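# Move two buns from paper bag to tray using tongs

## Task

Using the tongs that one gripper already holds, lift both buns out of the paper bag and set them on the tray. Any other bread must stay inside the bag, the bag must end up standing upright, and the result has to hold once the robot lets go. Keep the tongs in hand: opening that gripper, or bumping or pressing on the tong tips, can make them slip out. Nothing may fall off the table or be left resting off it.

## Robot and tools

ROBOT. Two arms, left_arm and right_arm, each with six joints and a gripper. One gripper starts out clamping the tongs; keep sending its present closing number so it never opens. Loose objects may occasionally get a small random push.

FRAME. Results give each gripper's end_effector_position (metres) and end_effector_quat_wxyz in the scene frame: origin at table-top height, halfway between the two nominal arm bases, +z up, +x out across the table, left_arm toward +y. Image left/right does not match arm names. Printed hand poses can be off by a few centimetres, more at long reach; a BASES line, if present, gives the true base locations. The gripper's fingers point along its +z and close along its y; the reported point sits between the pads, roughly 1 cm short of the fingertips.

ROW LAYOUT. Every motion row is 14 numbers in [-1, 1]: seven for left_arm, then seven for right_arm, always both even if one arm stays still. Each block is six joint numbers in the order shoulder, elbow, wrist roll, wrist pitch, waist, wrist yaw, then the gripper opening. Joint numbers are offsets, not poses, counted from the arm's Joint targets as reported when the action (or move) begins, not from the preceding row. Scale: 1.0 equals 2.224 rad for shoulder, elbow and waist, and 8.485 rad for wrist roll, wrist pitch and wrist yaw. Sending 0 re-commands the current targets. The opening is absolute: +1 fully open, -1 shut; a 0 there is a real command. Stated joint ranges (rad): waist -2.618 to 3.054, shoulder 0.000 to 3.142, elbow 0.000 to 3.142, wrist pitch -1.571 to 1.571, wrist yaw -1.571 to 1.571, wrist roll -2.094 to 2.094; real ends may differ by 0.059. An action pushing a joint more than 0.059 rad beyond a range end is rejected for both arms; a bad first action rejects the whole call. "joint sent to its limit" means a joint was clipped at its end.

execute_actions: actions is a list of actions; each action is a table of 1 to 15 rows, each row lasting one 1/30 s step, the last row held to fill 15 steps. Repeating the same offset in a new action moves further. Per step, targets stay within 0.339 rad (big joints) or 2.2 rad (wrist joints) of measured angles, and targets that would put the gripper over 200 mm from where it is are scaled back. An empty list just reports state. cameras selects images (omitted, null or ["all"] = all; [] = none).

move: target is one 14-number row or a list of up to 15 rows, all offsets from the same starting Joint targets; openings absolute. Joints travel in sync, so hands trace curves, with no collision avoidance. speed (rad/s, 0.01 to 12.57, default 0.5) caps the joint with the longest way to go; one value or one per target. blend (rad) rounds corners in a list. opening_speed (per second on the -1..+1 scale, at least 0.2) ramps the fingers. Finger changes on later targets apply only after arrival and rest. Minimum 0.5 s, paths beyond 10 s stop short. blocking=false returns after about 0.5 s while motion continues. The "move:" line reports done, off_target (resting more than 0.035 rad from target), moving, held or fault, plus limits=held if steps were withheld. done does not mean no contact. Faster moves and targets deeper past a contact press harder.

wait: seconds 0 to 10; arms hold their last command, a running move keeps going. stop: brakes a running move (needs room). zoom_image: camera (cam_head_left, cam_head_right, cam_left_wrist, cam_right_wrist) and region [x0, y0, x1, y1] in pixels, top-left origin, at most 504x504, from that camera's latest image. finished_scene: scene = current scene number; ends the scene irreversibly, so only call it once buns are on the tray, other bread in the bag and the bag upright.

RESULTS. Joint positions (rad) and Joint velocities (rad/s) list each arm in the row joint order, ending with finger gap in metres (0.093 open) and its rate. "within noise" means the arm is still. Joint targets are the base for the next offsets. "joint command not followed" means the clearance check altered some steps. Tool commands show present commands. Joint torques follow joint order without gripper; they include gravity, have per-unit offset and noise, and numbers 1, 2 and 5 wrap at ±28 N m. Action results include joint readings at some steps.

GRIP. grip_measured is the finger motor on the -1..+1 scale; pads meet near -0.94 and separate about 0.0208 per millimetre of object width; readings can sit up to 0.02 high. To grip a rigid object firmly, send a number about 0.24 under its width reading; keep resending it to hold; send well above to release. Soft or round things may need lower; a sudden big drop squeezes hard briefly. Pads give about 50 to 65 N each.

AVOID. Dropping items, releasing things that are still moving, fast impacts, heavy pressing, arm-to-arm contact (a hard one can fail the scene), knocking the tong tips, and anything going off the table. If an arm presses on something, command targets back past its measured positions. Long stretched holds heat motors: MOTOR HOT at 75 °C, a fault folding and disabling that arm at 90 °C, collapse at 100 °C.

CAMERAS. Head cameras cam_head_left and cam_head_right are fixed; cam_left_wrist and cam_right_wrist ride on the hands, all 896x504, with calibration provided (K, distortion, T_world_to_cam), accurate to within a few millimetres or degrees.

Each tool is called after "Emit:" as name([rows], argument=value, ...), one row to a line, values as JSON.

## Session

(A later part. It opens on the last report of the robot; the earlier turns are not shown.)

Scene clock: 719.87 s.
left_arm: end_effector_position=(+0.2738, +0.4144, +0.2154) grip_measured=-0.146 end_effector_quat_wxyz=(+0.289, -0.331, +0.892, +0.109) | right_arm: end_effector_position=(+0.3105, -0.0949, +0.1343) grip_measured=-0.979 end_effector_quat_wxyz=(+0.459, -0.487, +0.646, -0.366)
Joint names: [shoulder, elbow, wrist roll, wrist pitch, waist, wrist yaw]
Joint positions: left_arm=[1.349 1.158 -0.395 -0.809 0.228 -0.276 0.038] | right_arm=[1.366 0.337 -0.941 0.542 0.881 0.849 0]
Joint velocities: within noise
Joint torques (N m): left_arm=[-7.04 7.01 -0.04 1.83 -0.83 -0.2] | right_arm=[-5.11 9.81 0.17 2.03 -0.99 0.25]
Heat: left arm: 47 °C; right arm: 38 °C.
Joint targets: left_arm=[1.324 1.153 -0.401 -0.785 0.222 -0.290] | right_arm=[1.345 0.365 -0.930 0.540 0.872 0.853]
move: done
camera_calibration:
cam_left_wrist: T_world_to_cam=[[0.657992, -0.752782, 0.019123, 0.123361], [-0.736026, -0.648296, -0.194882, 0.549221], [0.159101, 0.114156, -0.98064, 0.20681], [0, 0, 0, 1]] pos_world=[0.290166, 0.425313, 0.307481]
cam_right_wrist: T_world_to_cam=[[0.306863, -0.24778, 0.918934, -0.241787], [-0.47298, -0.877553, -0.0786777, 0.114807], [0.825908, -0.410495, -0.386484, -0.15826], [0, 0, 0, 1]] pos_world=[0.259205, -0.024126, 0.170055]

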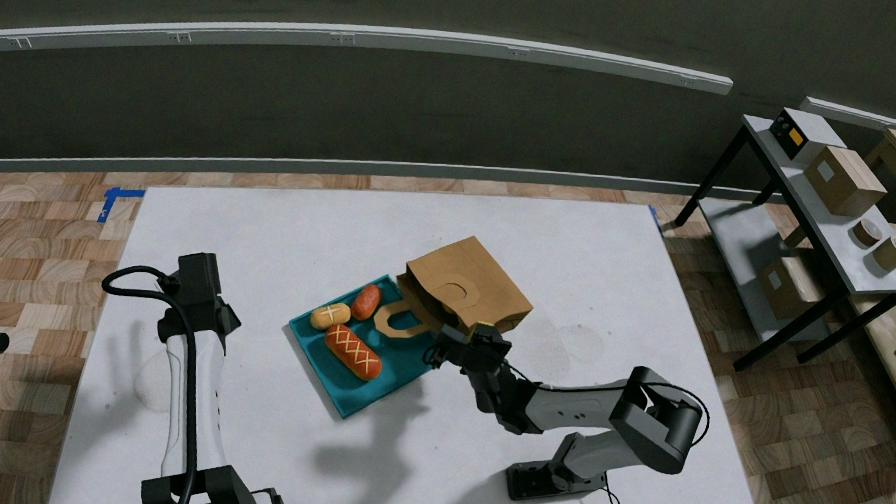

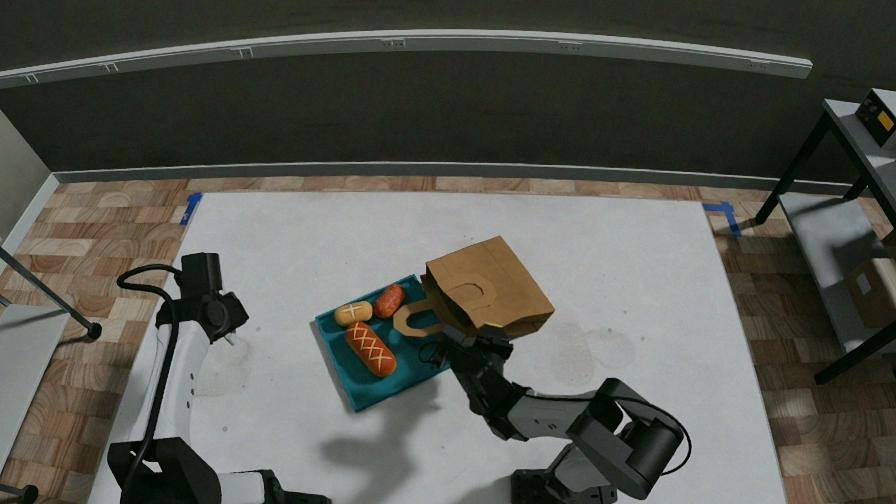

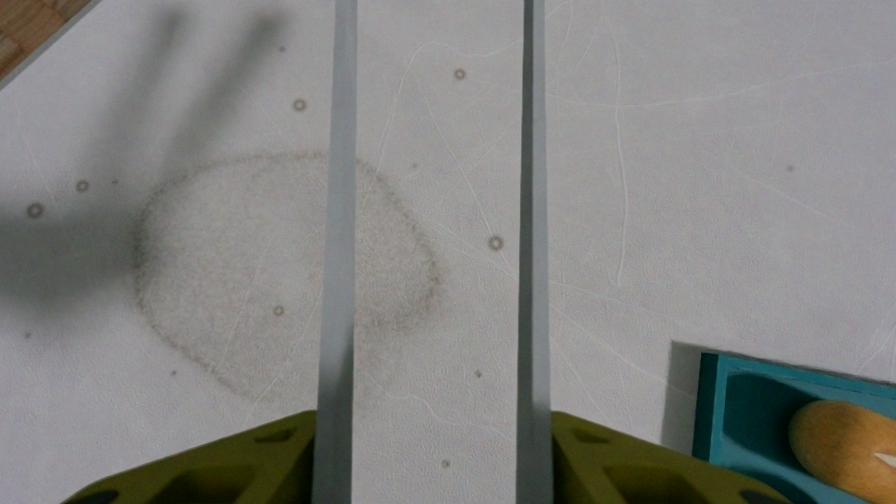

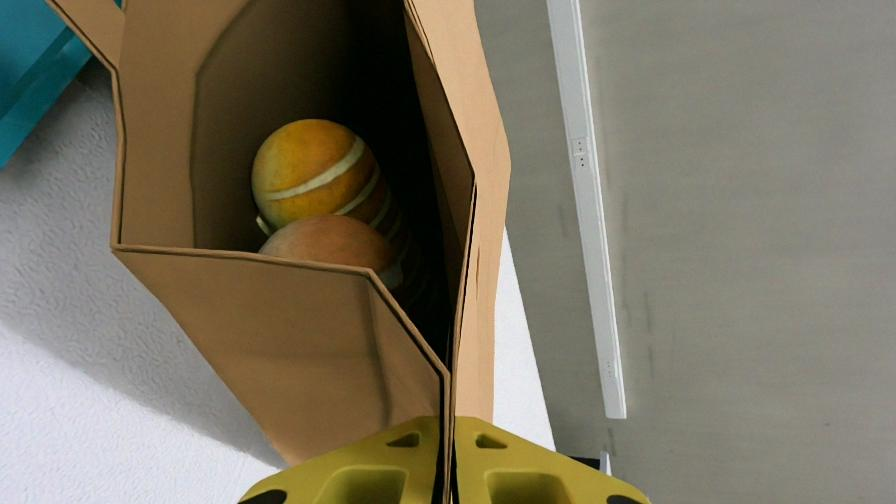

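Emit:
move(target=[0,0,0,0,0,0,-0.145, -0.1219,0.0607,0.0200,-0.0532,-0.1655,-0.0568,-1.0], speed=0.2, cameras=["cam_head_left","cam_head_right","cam_right_wrist"])

Emit:
zoom_image(camera="cam_head_left", region=[280, 220, 560, 430])

Scene clock: 725.20 s.
left_arm: end_effector_position=(+0.2738, +0.4144, +0.2154) grip_measured=-0.146 end_effector_quat_wxyz=(+0.289, -0.331, +0.892, +0.109) | right_arm: end_effector_position=(+0.3340, -0.1437, +0.1599) grip_measured=-0.979 end_effector_quat_wxyz=(+0.458, -0.441, +0.739, -0.222)
Joint names: [shoulder, elbow, wrist roll, wrist pitch, waist, wrist yaw]
Joint positions: left_arm=[1.349 1.158 -0.395 -0.809 0.228 -0.276 0.038] | right_arm=[1.092 0.459 -0.773 0.089 0.512 0.371 0]
Joint velocities: within noise
Joint torques (N m): left_arm=[-7.06 7.01 -0.04 1.83 -0.84 -0.2] | right_arm=[-3.88 12.79 0.14 2.2 -0.95 0.12]
Heat: left arm: 47 °C; right arm: 39 °C.
Joint targets: left_arm=[1.324 1.153 -0.401 -0.785 0.222 -0.290] | right_arm=[1.074 0.500 -0.760 0.089 0.504 0.371]
move: off_target (right_arm); right_arm: the elbow is farthest, 0.041 rad from its target
camera_calibration:
cam_right_wrist: T_world_to_cam=[[0.462908, -0.503098, 0.7298, -0.343223], [-0.519748, -0.820993, -0.236289, 0.134043], [0.718037, -0.269932, -0.641529, -0.0907105], [0, 0, 0, 1]] pos_world=[0.293683, -0.0871125, 0.223964]
Images, in order (width x height): cam_head_left 896x504, cam_head_right 896x504, cam_right_wrist 896x504.

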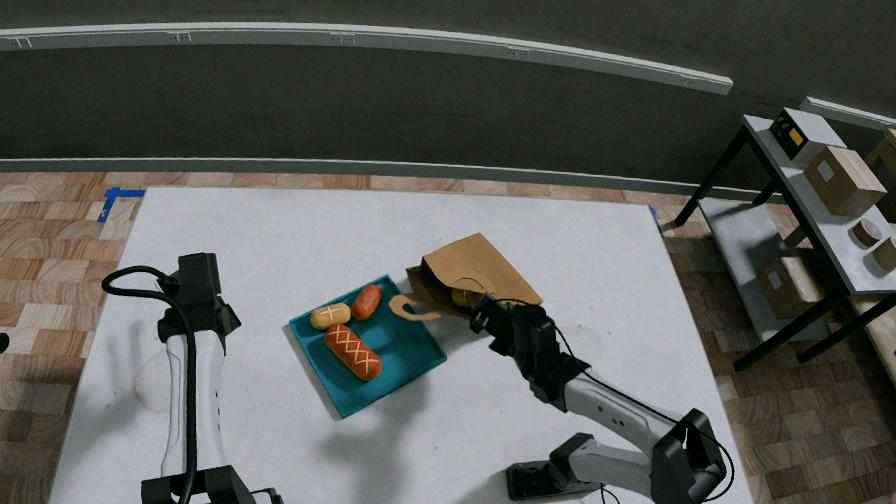

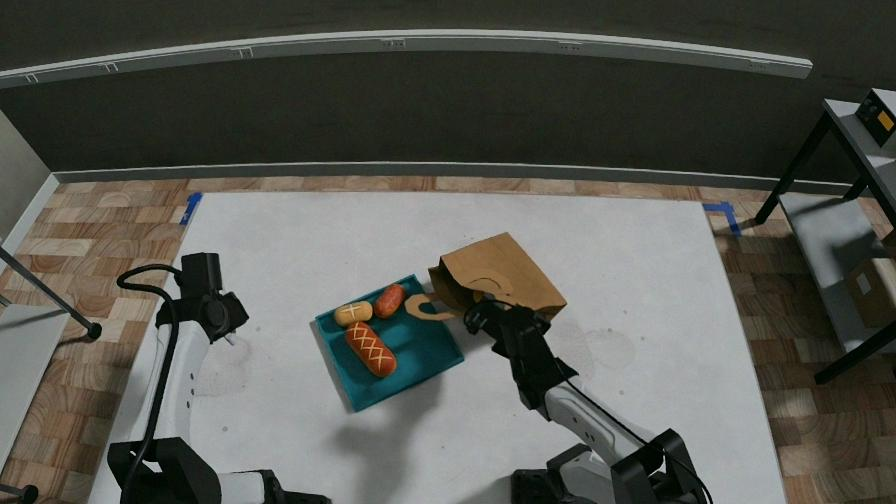

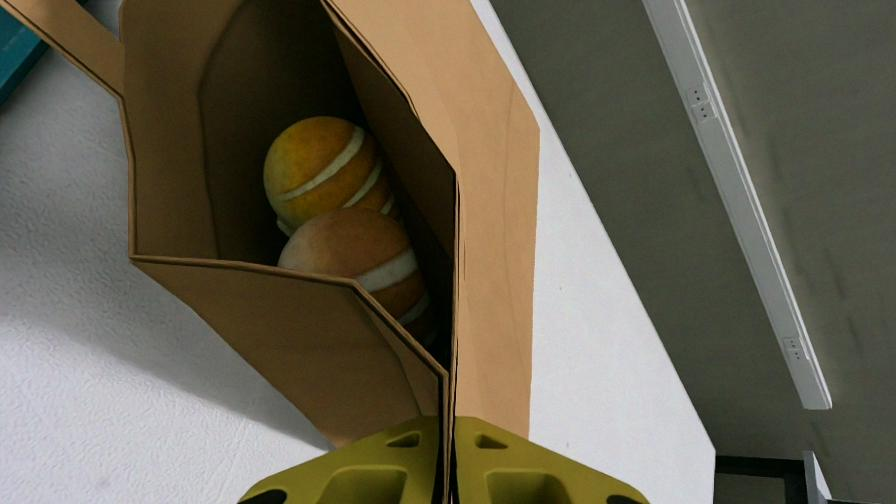

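Scaled by 1.800 from the camera's 896x504 image, which has a finer 1280x720 frame.

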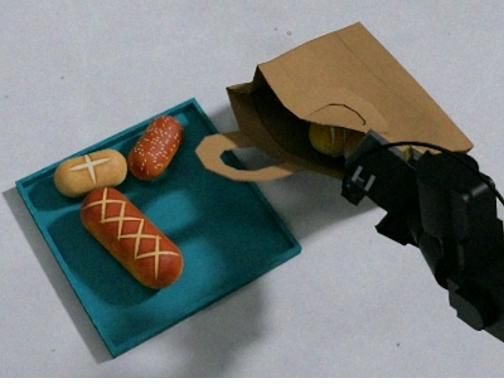

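Emit:
move(target=[0,0,0,0,0,0,-0.145, 0.0207,0.0998,0.0099,-0.0233,-0.1996,-0.0647,-1.0], speed=0.2, cameras=["cam_head_left","cam_head_right","cam_right_wrist"])

Emit:
zoom_image(camera="cam_head_left", region=[280, 220, 560, 430])

Scene clock: 731.30 s.
left_arm: end_effector_position=(+0.2738, +0.4144, +0.2154) grip_measured=-0.146 end_effector_quat_wxyz=(+0.289, -0.331, +0.892, +0.109) | right_arm: end_effector_position=(+0.3696, -0.1998, +0.2028) grip_measured=-0.979 end_effector_quat_wxyz=(+0.484, -0.360, +0.793, -0.078)
Joint names: [shoulder, elbow, wrist roll, wrist pitch, waist, wrist yaw]
Joint positions: left_arm=[1.349 1.158 -0.395 -0.809 0.228 -0.276 0.038] | right_arm=[1.113 0.676 -0.69 -0.117 0.067 -0.168 0]
Joint velocities: within noise
Joint torques (N m): left_arm=[-7.08 7.02 -0.04 1.83 -0.84 -0.19] | right_arm=[-2.26 13.67 0.15 2.31 -0.83 -0.21]
Heat: left arm: 47 °C; right arm: 39 °C.
Joint targets: left_arm=[1.324 1.153 -0.401 -0.785 0.222 -0.290] | right_arm=[1.120 0.722 -0.676 -0.109 0.060 -0.177]
move: off_target (right_arm); right_arm: the elbow is farthest, 0.046 rad from its target
camera_calibration:
cam_right_wrist: T_world_to_cam=[[0.509608, -0.718975, 0.472625, -0.427432], [-0.573559, -0.693324, -0.436271, 0.202584], [0.64135, -0.0487505, -0.765698, -0.00614442], [0, 0, 0, 1]] pos_world=[0.337958, -0.167156, 0.285692]
Images, in order (width x height): cam_head_left 896x504, cam_head_right 896x504, cam_right_wrist 896x504.

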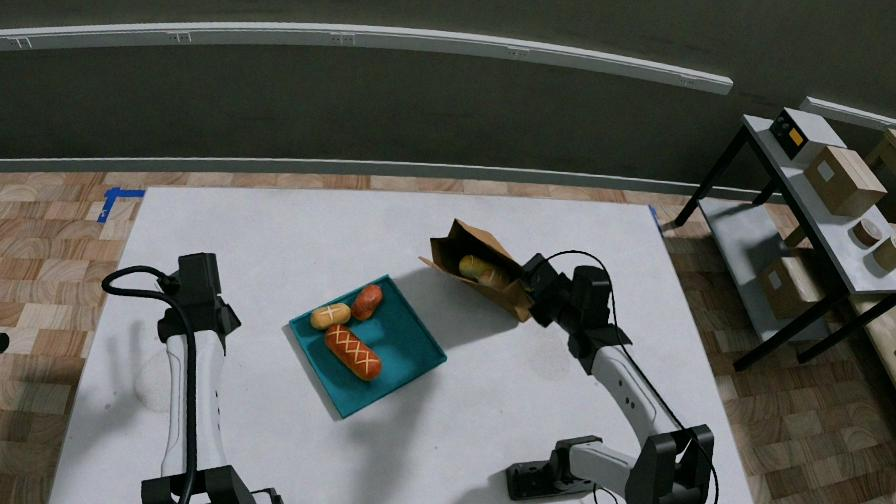

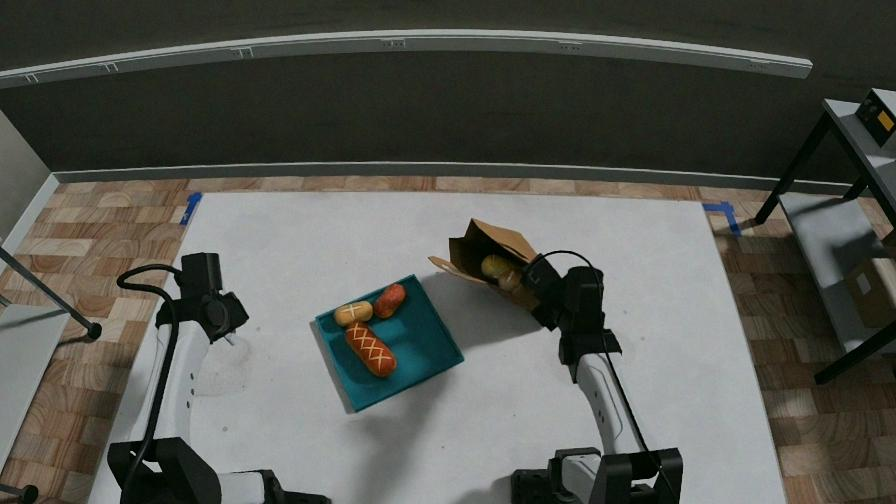

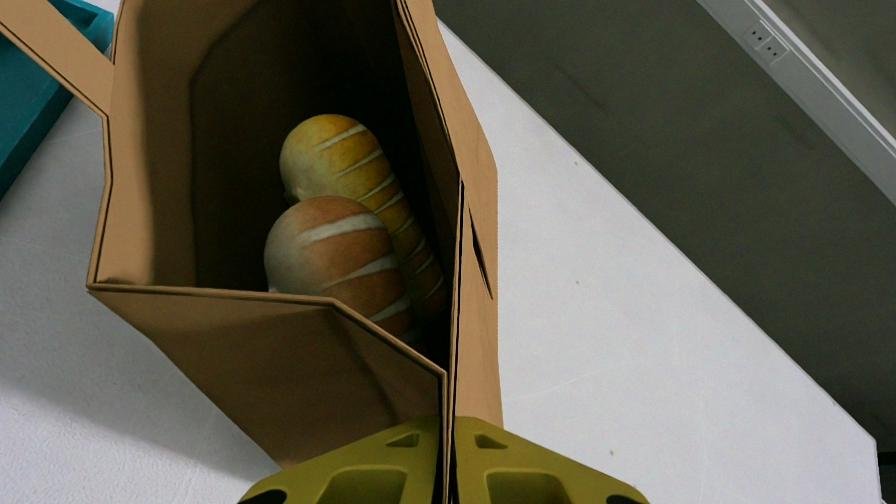

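Scaled by 1.800 from the camera's 896x504 image, which has a finer 1280x720 frame.

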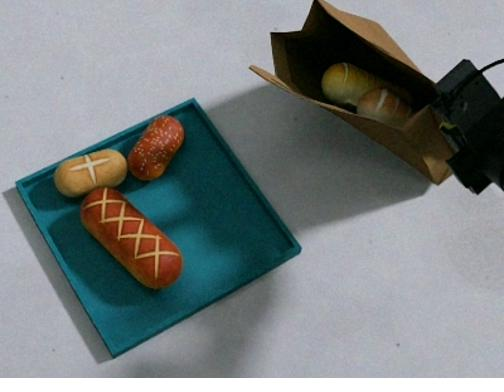

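Emit:
move(target=[0,0,0,0,0,0,-0.145, 0.1362,0.0976,0.0031,-0.0152,-0.1484,-0.0522,-1.0], speed=0.18, cameras=["cam_head_left","cam_head_right","cam_right_wrist"])

Emit:
zoom_image(camera="cam_head_left", region=[380, 180, 600, 380])

Emit:
zoom_image(camera="cam_head_right", region=[400, 180, 620, 380])

Scene clock: 736.60 s.
left_arm: end_effector_position=(+0.2738, +0.4144, +0.2154) grip_measured=-0.146 end_effector_quat_wxyz=(+0.289, -0.331, +0.892, +0.109) | right_arm: end_effector_position=(+0.4056, -0.2569, +0.1881) grip_measured=-0.979 end_effector_quat_wxyz=(+0.462, -0.290, +0.835, +0.077)
Joint names: [shoulder, elbow, wrist roll, wrist pitch, waist, wrist yaw]
Joint positions: left_arm=[1.349 1.158 -0.395 -0.809 0.228 -0.276 0.038] | right_arm=[1.414 0.897 -0.662 -0.237 -0.264 -0.608 0]
Joint velocities: within noise
Joint torques (N m): left_arm=[-7.05 7.01 -0.04 1.82 -0.84 -0.2] | right_arm=[-4.21 12.85 0.1 1.84 -0.72 -0.45]
Heat: left arm: 47 °C; right arm: 40 °C.
Joint targets: left_arm=[1.324 1.153 -0.401 -0.785 0.222 -0.290] | right_arm=[1.423 0.939 -0.650 -0.238 -0.270 -0.620]
move: off_target (right_arm); right_arm: the elbow is farthest, 0.042 rad from its target
camera_calibration:
cam_right_wrist: T_world_to_cam=[[0.569536, -0.810079, 0.139282, -0.464994], [-0.655454, -0.549843, -0.517737, 0.262709], [0.495992, 0.203577, -0.844126, 0.0951608], [0, 0, 0, 1]] pos_world=[0.389826, -0.251606, 0.281107]
Images, in order (width x height): cam_head_left 896x504, cam_head_right 896x504, cam_right_wrist 896x504.

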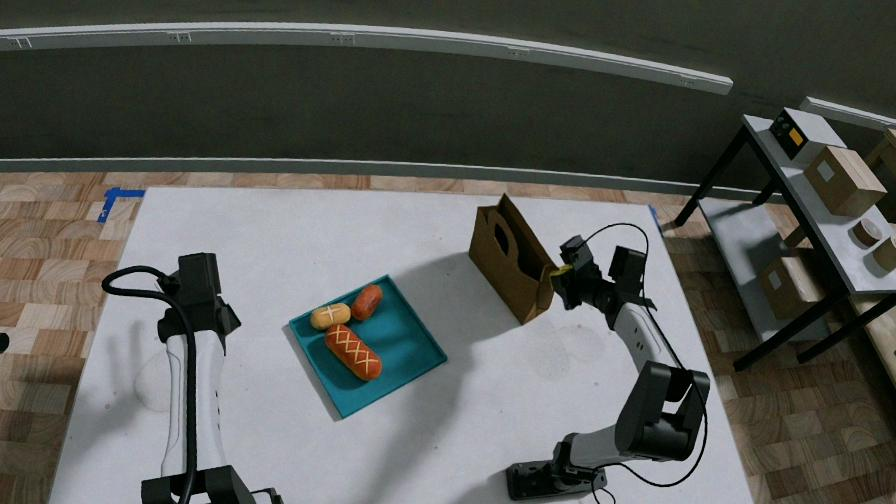

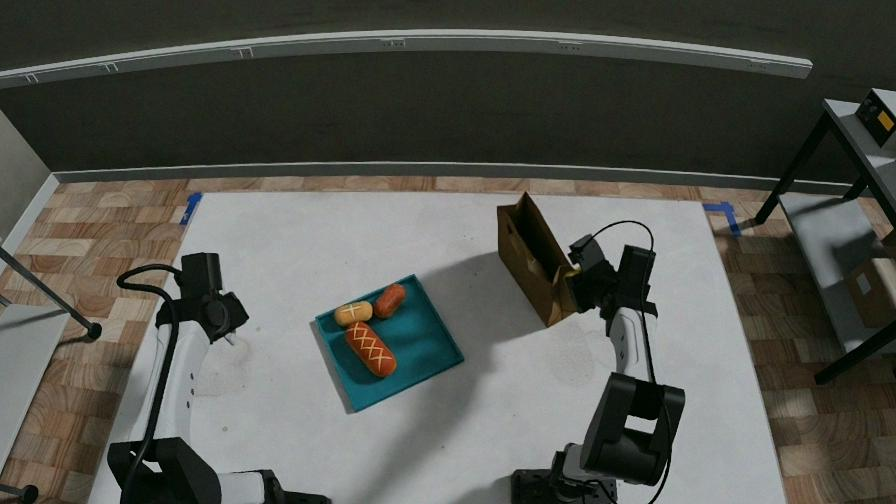

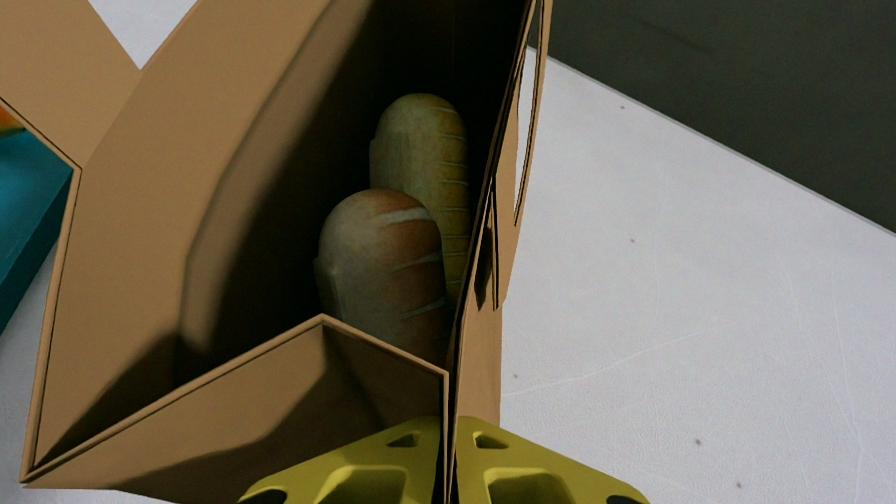

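Scaled by 2.291 from the camera's 896x504 image, which has a finer 1280x720 frame.

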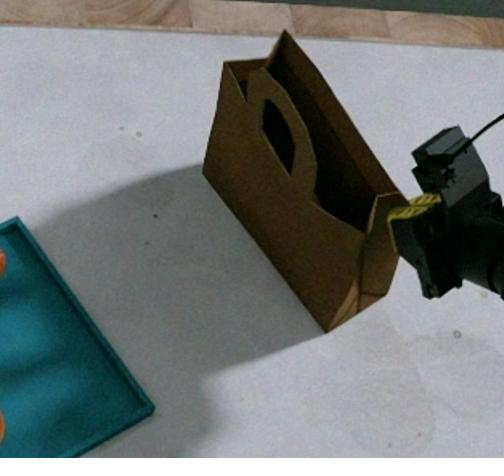

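Scaled by 2.291 from the camera's 896x504 image, which has a finer 1280x720 frame.

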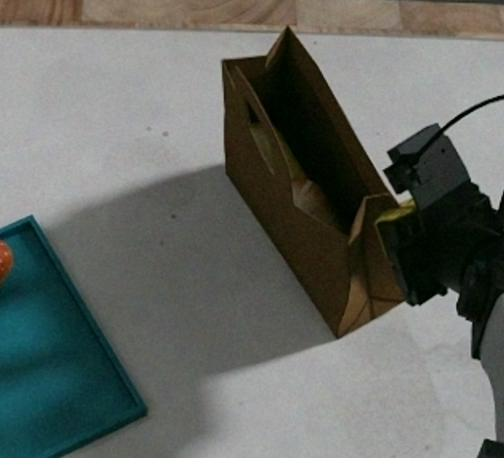

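Emit:
move(target=[0,0,0,0,0,0,-0.145, 0.1201,0.1084,-0.0012,-0.0214,-0.0697,-0.0277,-1.0], speed=0.12, cameras=["cam_head_left","cam_head_right","cam_right_wrist"])

Emit:
zoom_image(camera="cam_head_left", region=[380, 180, 600, 380])

Emit:
zoom_image(camera="cam_head_right", region=[400, 180, 620, 380])

Scene clock: 749.23 s.
left_arm: end_effector_position=(+0.2738, +0.4144, +0.2154) grip_measured=-0.146 end_effector_quat_wxyz=(+0.289, -0.331, +0.892, +0.109) | right_arm: end_effector_position=(+0.4327, -0.2985, +0.1818) grip_measured=-0.979 end_effector_quat_wxyz=(+0.443, -0.232, +0.845, +0.191)
Joint names: [shoulder, elbow, wrist roll, wrist pitch, waist, wrist yaw]
Joint positions: left_arm=[1.349 1.158 -0.395 -0.809 0.228 -0.276 0.038] | right_arm=[1.675 1.144 -0.661 -0.41 -0.42 -0.848 0]
Joint velocities: within noise
Joint torques (N m): left_arm=[-7.01 7.02 -0.04 1.82 -0.83 -0.2] | right_arm=[-5.65 11.89 -0.03 1.42 -0.69 -0.58]
Heat: left arm: 47 °C; right arm: 40 °C.
Joint targets: left_arm=[1.324 1.153 -0.401 -0.785 0.222 -0.290] | right_arm=[1.690 1.180 -0.660 -0.419 -0.425 -0.855]
move: off_target (right_arm); right_arm: the elbow is farthest, 0.036 rad from its target
camera_calibration:
cam_right_wrist: T_world_to_cam=[[0.574194, -0.810412, -0.116338, -0.468878], [-0.715759, -0.427904, -0.551894, 0.322998], [0.39748, 0.400164, -0.825759, 0.182926], [0, 0, 0, 1]] pos_world=[0.427706, -0.314972, 0.274765]
Images, in order (width x height): cam_head_left 896x504, cam_head_right 896x504, cam_right_wrist 896x504.

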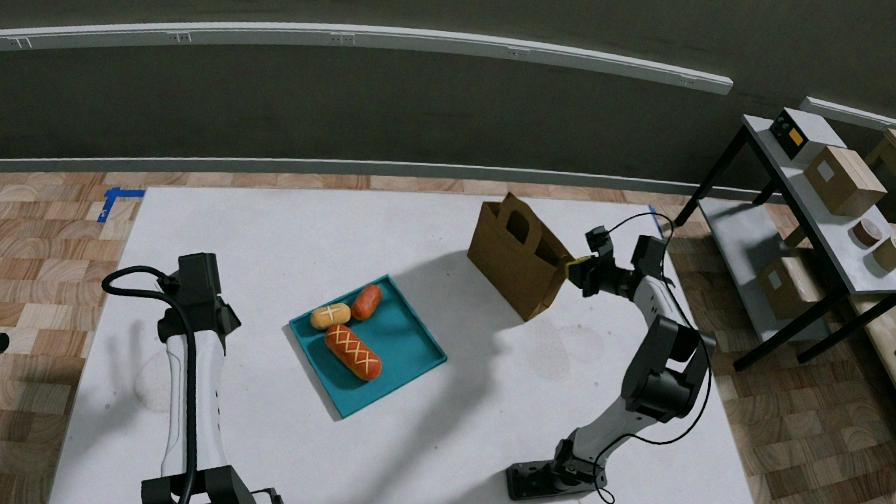

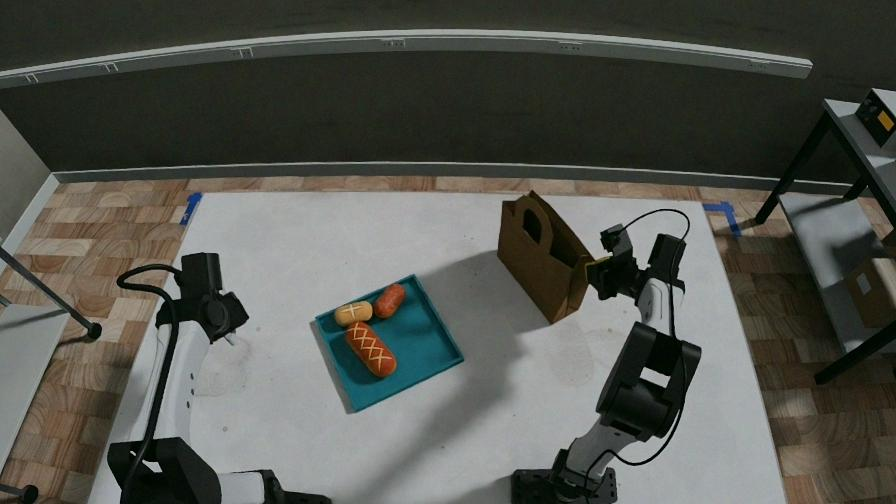

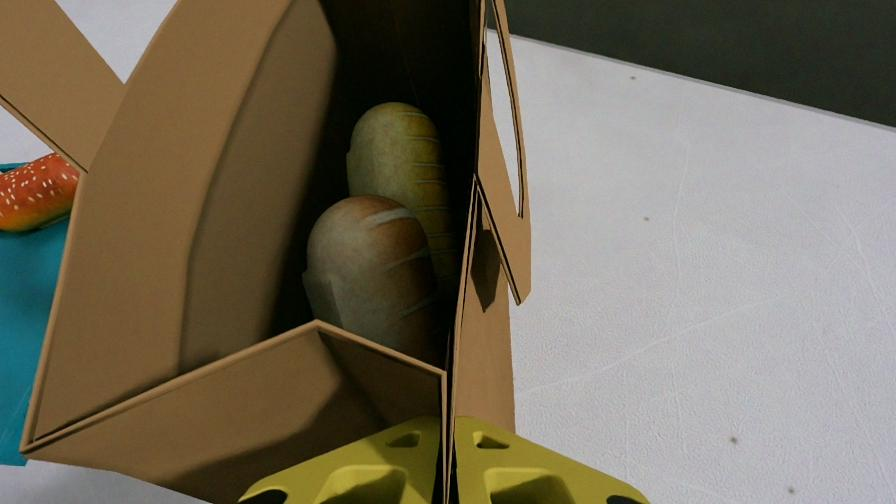

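Scaled by 2.291 from the camera's 896x504 image, which has a finer 1280x720 frame.

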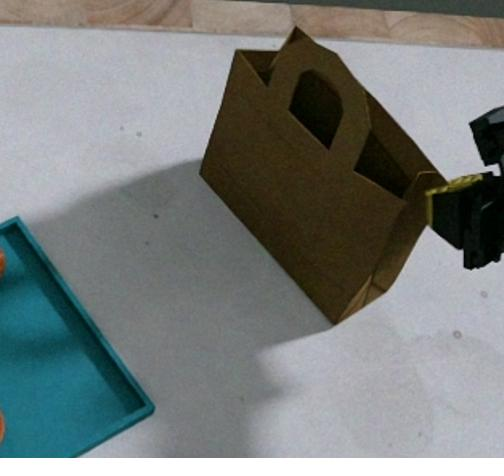

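Scaled by 2.291 from the camera's 896x504 image, which has a finer 1280x720 frame.

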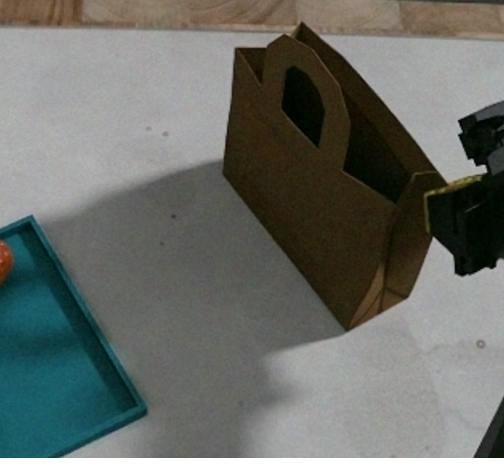

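Emit:
move(target=[0,0,0,0,0,0,-0.145, 0.0135,0,0,0,0,0,-1.0], speed=0.06, cameras=["cam_head_left","cam_head_right"])

Emit:
zoom_image(camera="cam_head_left", region=[380, 180, 600, 380])

Emit:
zoom_image(camera="cam_head_right", region=[400, 180, 620, 380])

Scene clock: 752.97 s.
left_arm: end_effector_position=(+0.2738, +0.4144, +0.2154) grip_measured=-0.146 end_effector_quat_wxyz=(+0.289, -0.331, +0.892, +0.109) | right_arm: end_effector_position=(+0.4351, -0.2969, +0.1793) grip_measured=-0.979 end_effector_quat_wxyz=(+0.443, -0.232, +0.842, +0.203)
Joint names: [shoulder, elbow, wrist roll, wrist pitch, waist, wrist yaw]
Joint positions: left_arm=[1.349 1.158 -0.395 -0.809 0.228 -0.276 0.038] | right_arm=[1.697 1.155 -0.661 -0.411 -0.42 -0.87 0]
Joint velocities: within noise
Joint torques (N m): left_arm=[-7.04 6.98 -0.03 1.82 -0.85 -0.2] | right_arm=[-5.09 10.77 -0.04 1.4 -0.7 -0.35]
Heat: left arm: 47 °C; right arm: 40 °C.
Joint targets: left_arm=[1.324 1.153 -0.401 -0.785 0.222 -0.290] | right_arm=[1.720 1.180 -0.660 -0.419 -0.425 -0.855]
move: done
Images, in order (width x height): cam_head_left 896x504, cam_head_right 896x504.

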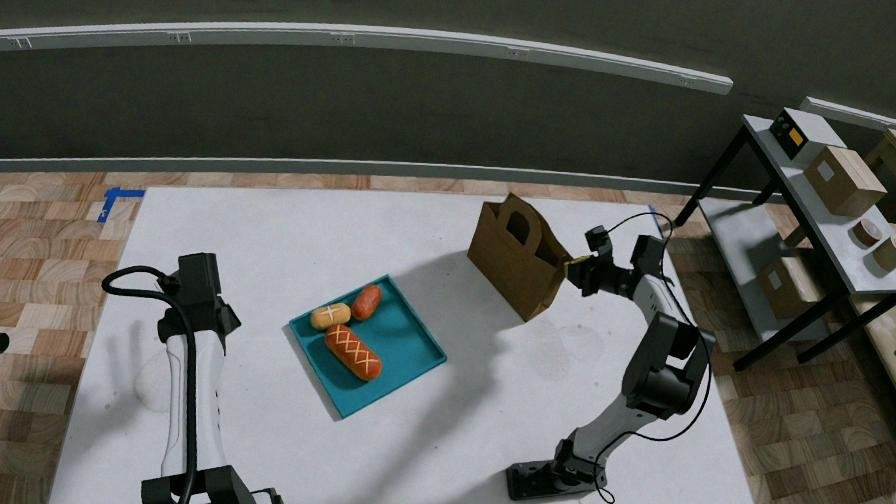

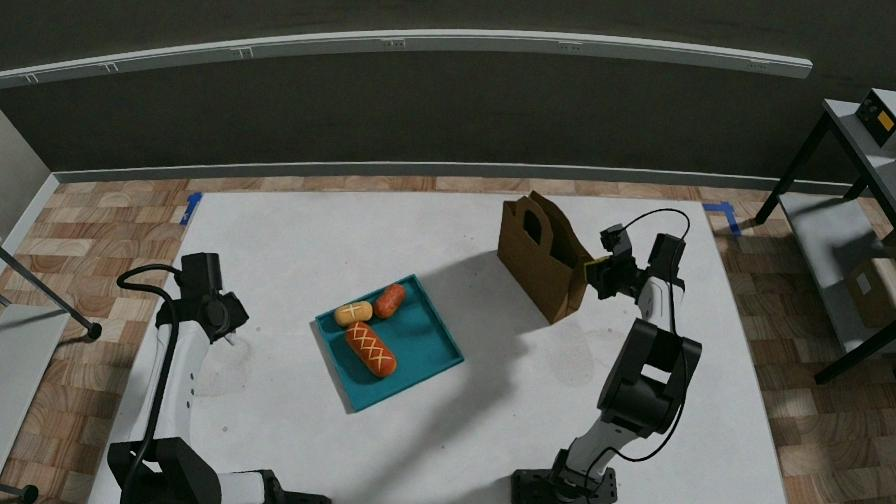

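Scaled by 2.291 from the camera's 896x504 image, which has a finer 1280x720 frame.

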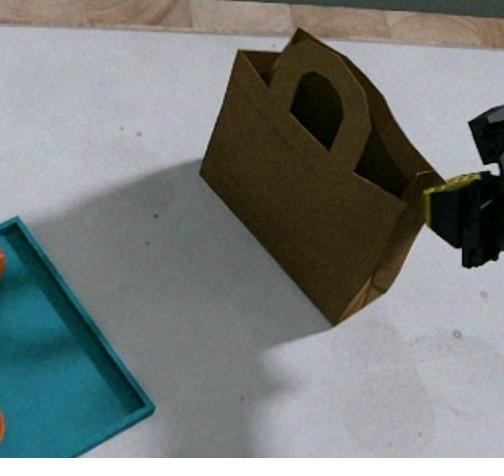

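Scaled by 2.291 from the camera's 896x504 image, which has a finer 1280x720 frame.

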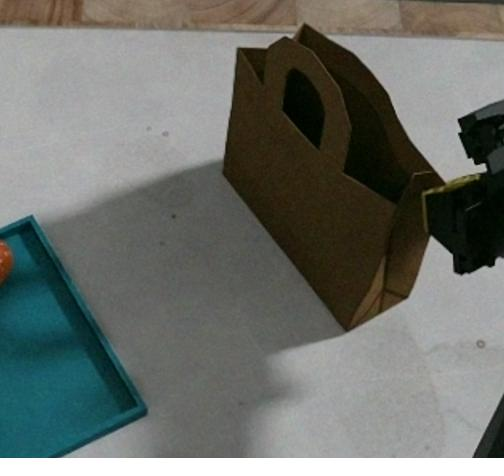

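Emit:
move(target=[0,0,0,0,0,0,-0.145, -0.0063,0,0,0,0,0,-0.5], speed=0.06, opening_speed=0.3, cameras=["cam_head_left","cam_head_right","cam_right_wrist"])

Emit:
zoom_image(camera="cam_head_left", region=[380, 180, 600, 380])

Emit:
zoom_image(camera="cam_head_right", region=[400, 180, 620, 380])

Scene clock: 759.93 s.
left_arm: end_effector_position=(+0.2738, +0.4144, +0.2154) grip_measured=-0.146 end_effector_quat_wxyz=(+0.289, -0.331, +0.892, +0.109) | right_arm: end_effector_position=(+0.4350, -0.2976, +0.1785) grip_measured=-0.503 end_effector_quat_wxyz=(+0.441, -0.231, +0.844, +0.201)
Joint names: [shoulder, elbow, wrist roll, wrist pitch, waist, wrist yaw]
Joint positions: left_arm=[1.349 1.158 -0.395 -0.809 0.228 -0.276 0.038] | right_arm=[1.697 1.155 -0.661 -0.413 -0.42 -0.864 0.021]
Joint velocities: within noise
Joint torques (N m): left_arm=[-7.05 7.02 -0.04 1.83 -0.87 -0.19] | right_arm=[-6.28 10.76 -0.04 1.42 -0.66 -0.4]
Heat: left arm: 47 °C; right arm: 40 °C.
Joint targets: left_arm=[1.324 1.153 -0.401 -0.785 0.222 -0.290] | right_arm=[1.706 1.180 -0.660 -0.419 -0.425 -0.855]
move: done
camera_calibration:
cam_right_wrist: T_world_to_cam=[[0.580579, -0.802965, -0.134814, -0.467099], [-0.716141, -0.424825, -0.553775, 0.32457], [0.38739, 0.418056, -0.82168, 0.187908], [0, 0, 0, 1]] pos_world=[0.430832, -0.315735, 0.271168]
Images, in order (width x height): cam_head_left 896x504, cam_head_right 896x504, cam_right_wrist 896x504.

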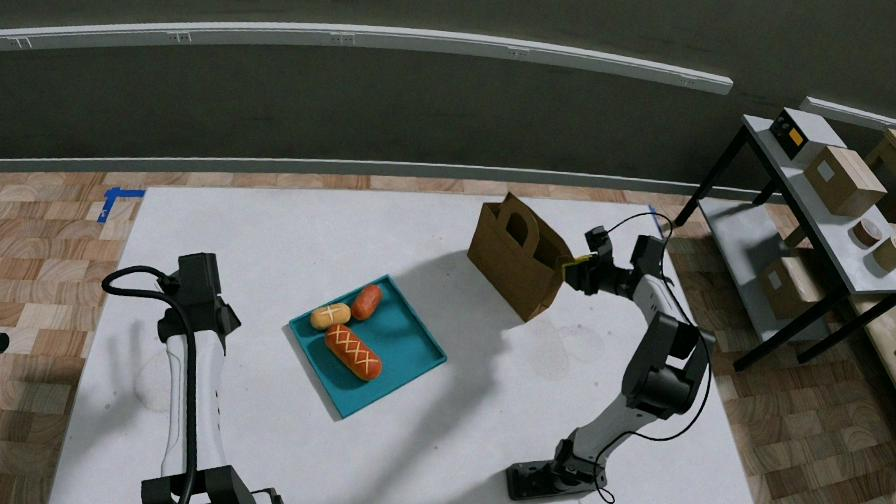

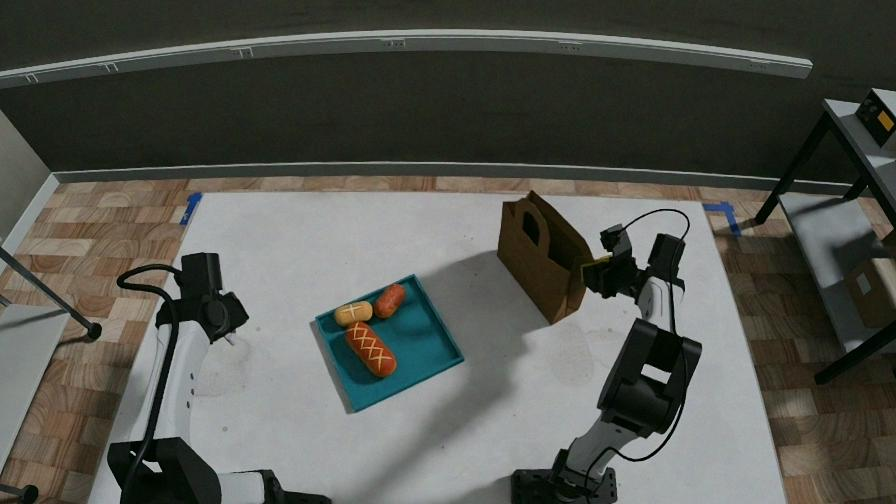

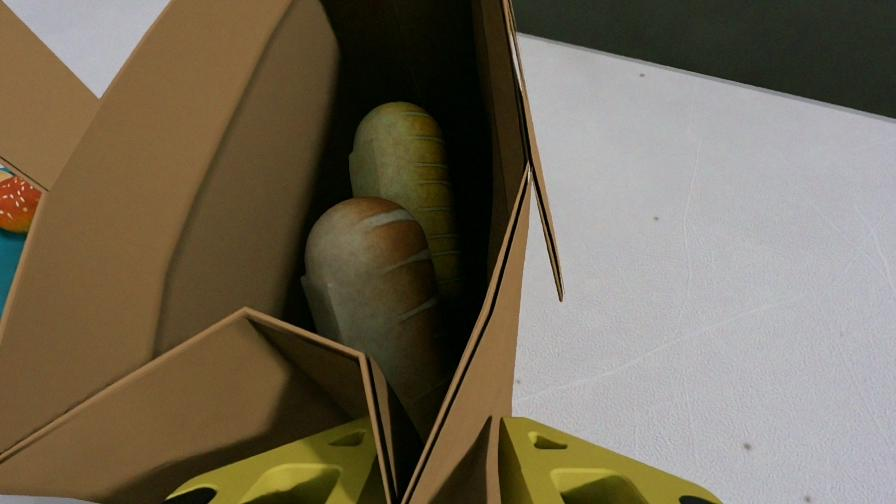

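Scaled by 2.291 from the camera's 896x504 image, which has a finer 1280x720 frame.

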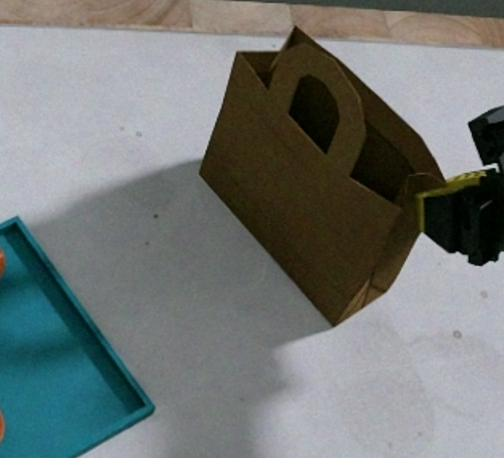

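Scaled by 2.291 from the camera's 896x504 image, which has a finer 1280x720 frame.

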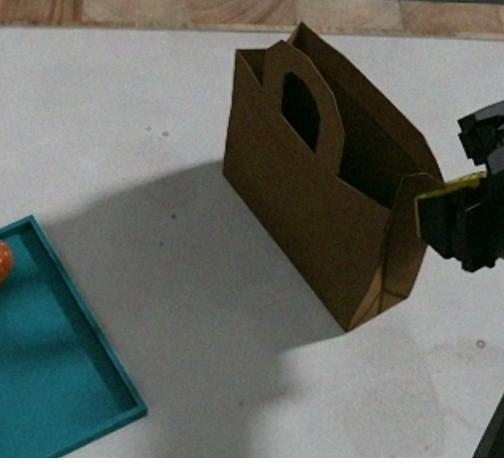

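Emit:
move(target=[0,0,0,0,0,0,-0.145, -0.0333,0.0827,-0.0422,-0.0632,-0.1070,-0.0159,-0.5], speed=0.2, cameras=["cam_head_left","cam_head_right","cam_right_wrist"])

Emit:
zoom_image(camera="cam_head_left", region=[380, 180, 600, 380])

Emit:
zoom_image(camera="cam_head_right", region=[400, 180, 620, 380])

Scene clock: 765.23 s.
left_arm: end_effector_position=(+0.2738, +0.4144, +0.2154) grip_measured=-0.146 end_effector_quat_wxyz=(+0.289, -0.331, +0.892, +0.109) | right_arm: end_effector_position=(+0.3750, -0.3507, +0.2198) grip_measured=-0.503 end_effector_quat_wxyz=(+0.430, -0.219, +0.848, +0.221)
Joint names: [shoulder, elbow, wrist roll, wrist pitch, waist, wrist yaw]
Joint positions: left_arm=[1.349 1.158 -0.395 -0.809 0.228 -0.276 0.038] | right_arm=[1.663 1.328 -1.005 -0.946 -0.658 -0.981 0.021]
Joint velocities: within noise
Joint torques (N m): left_arm=[-7.04 7.04 -0.05 1.82 -0.83 -0.2] | right_arm=[-9.14 11.54 -0.22 0.82 -0.7 -0.72]
Heat: left arm: 47 °C; right arm: 41 °C.
Joint targets: left_arm=[1.324 1.153 -0.401 -0.785 0.222 -0.290] | right_arm=[1.632 1.364 -1.018 -0.956 -0.663 -0.990]
move: off_target (right_arm); right_arm: the elbow is farthest, 0.036 rad from its target
camera_calibration:
cam_right_wrist: T_world_to_cam=[[0.5745, -0.797272, -0.185221, -0.454002], [-0.735966, -0.404137, -0.543164, 0.294348], [0.358195, 0.448364, -0.818942, 0.288204], [0, 0, 0, 1]] pos_world=[0.374221, -0.372227, 0.311811]
Images, in order (width x height): cam_head_left 896x504, cam_head_right 896x504, cam_right_wrist 896x504.

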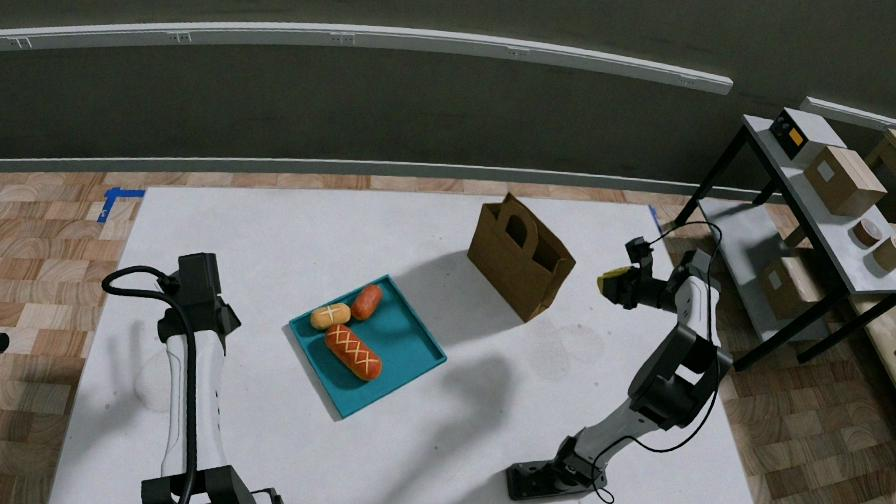

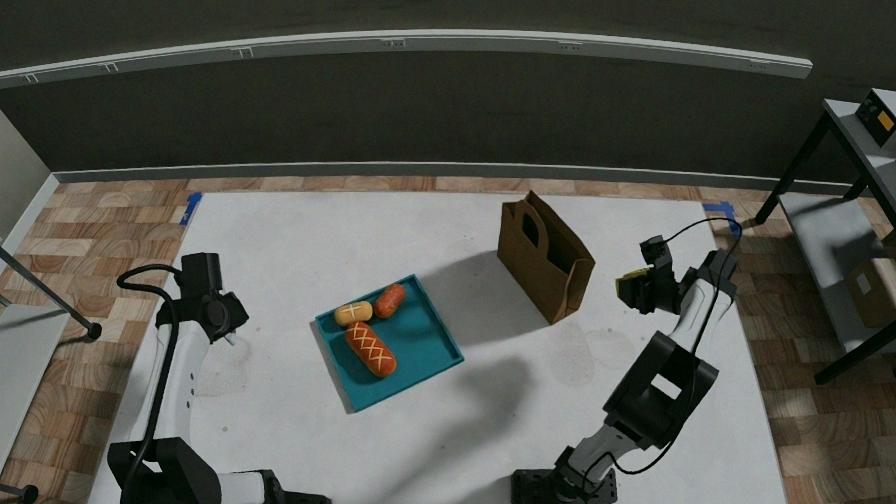

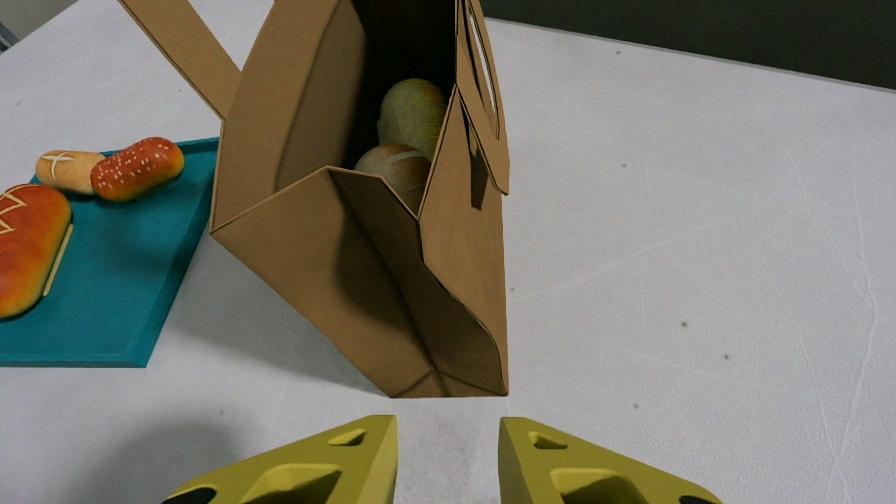

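Scaled by 2.291 from the camera's 896x504 image, which has a finer 1280x720 frame.

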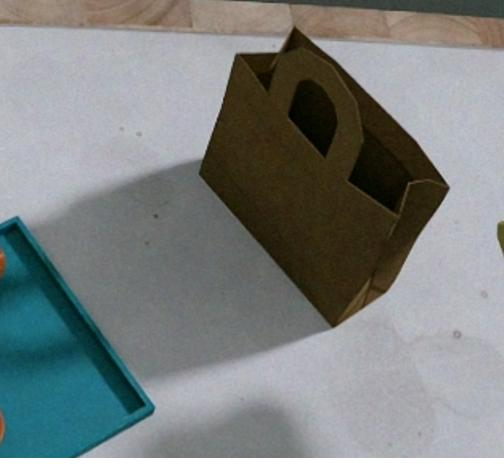

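Scaled by 2.291 from the camera's 896x504 image, which has a finer 1280x720 frame.

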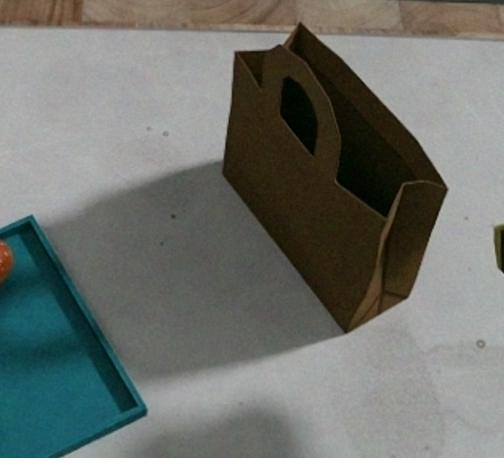

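Emit:
finished_scene(scene=1)

The scene is finished: the task was done.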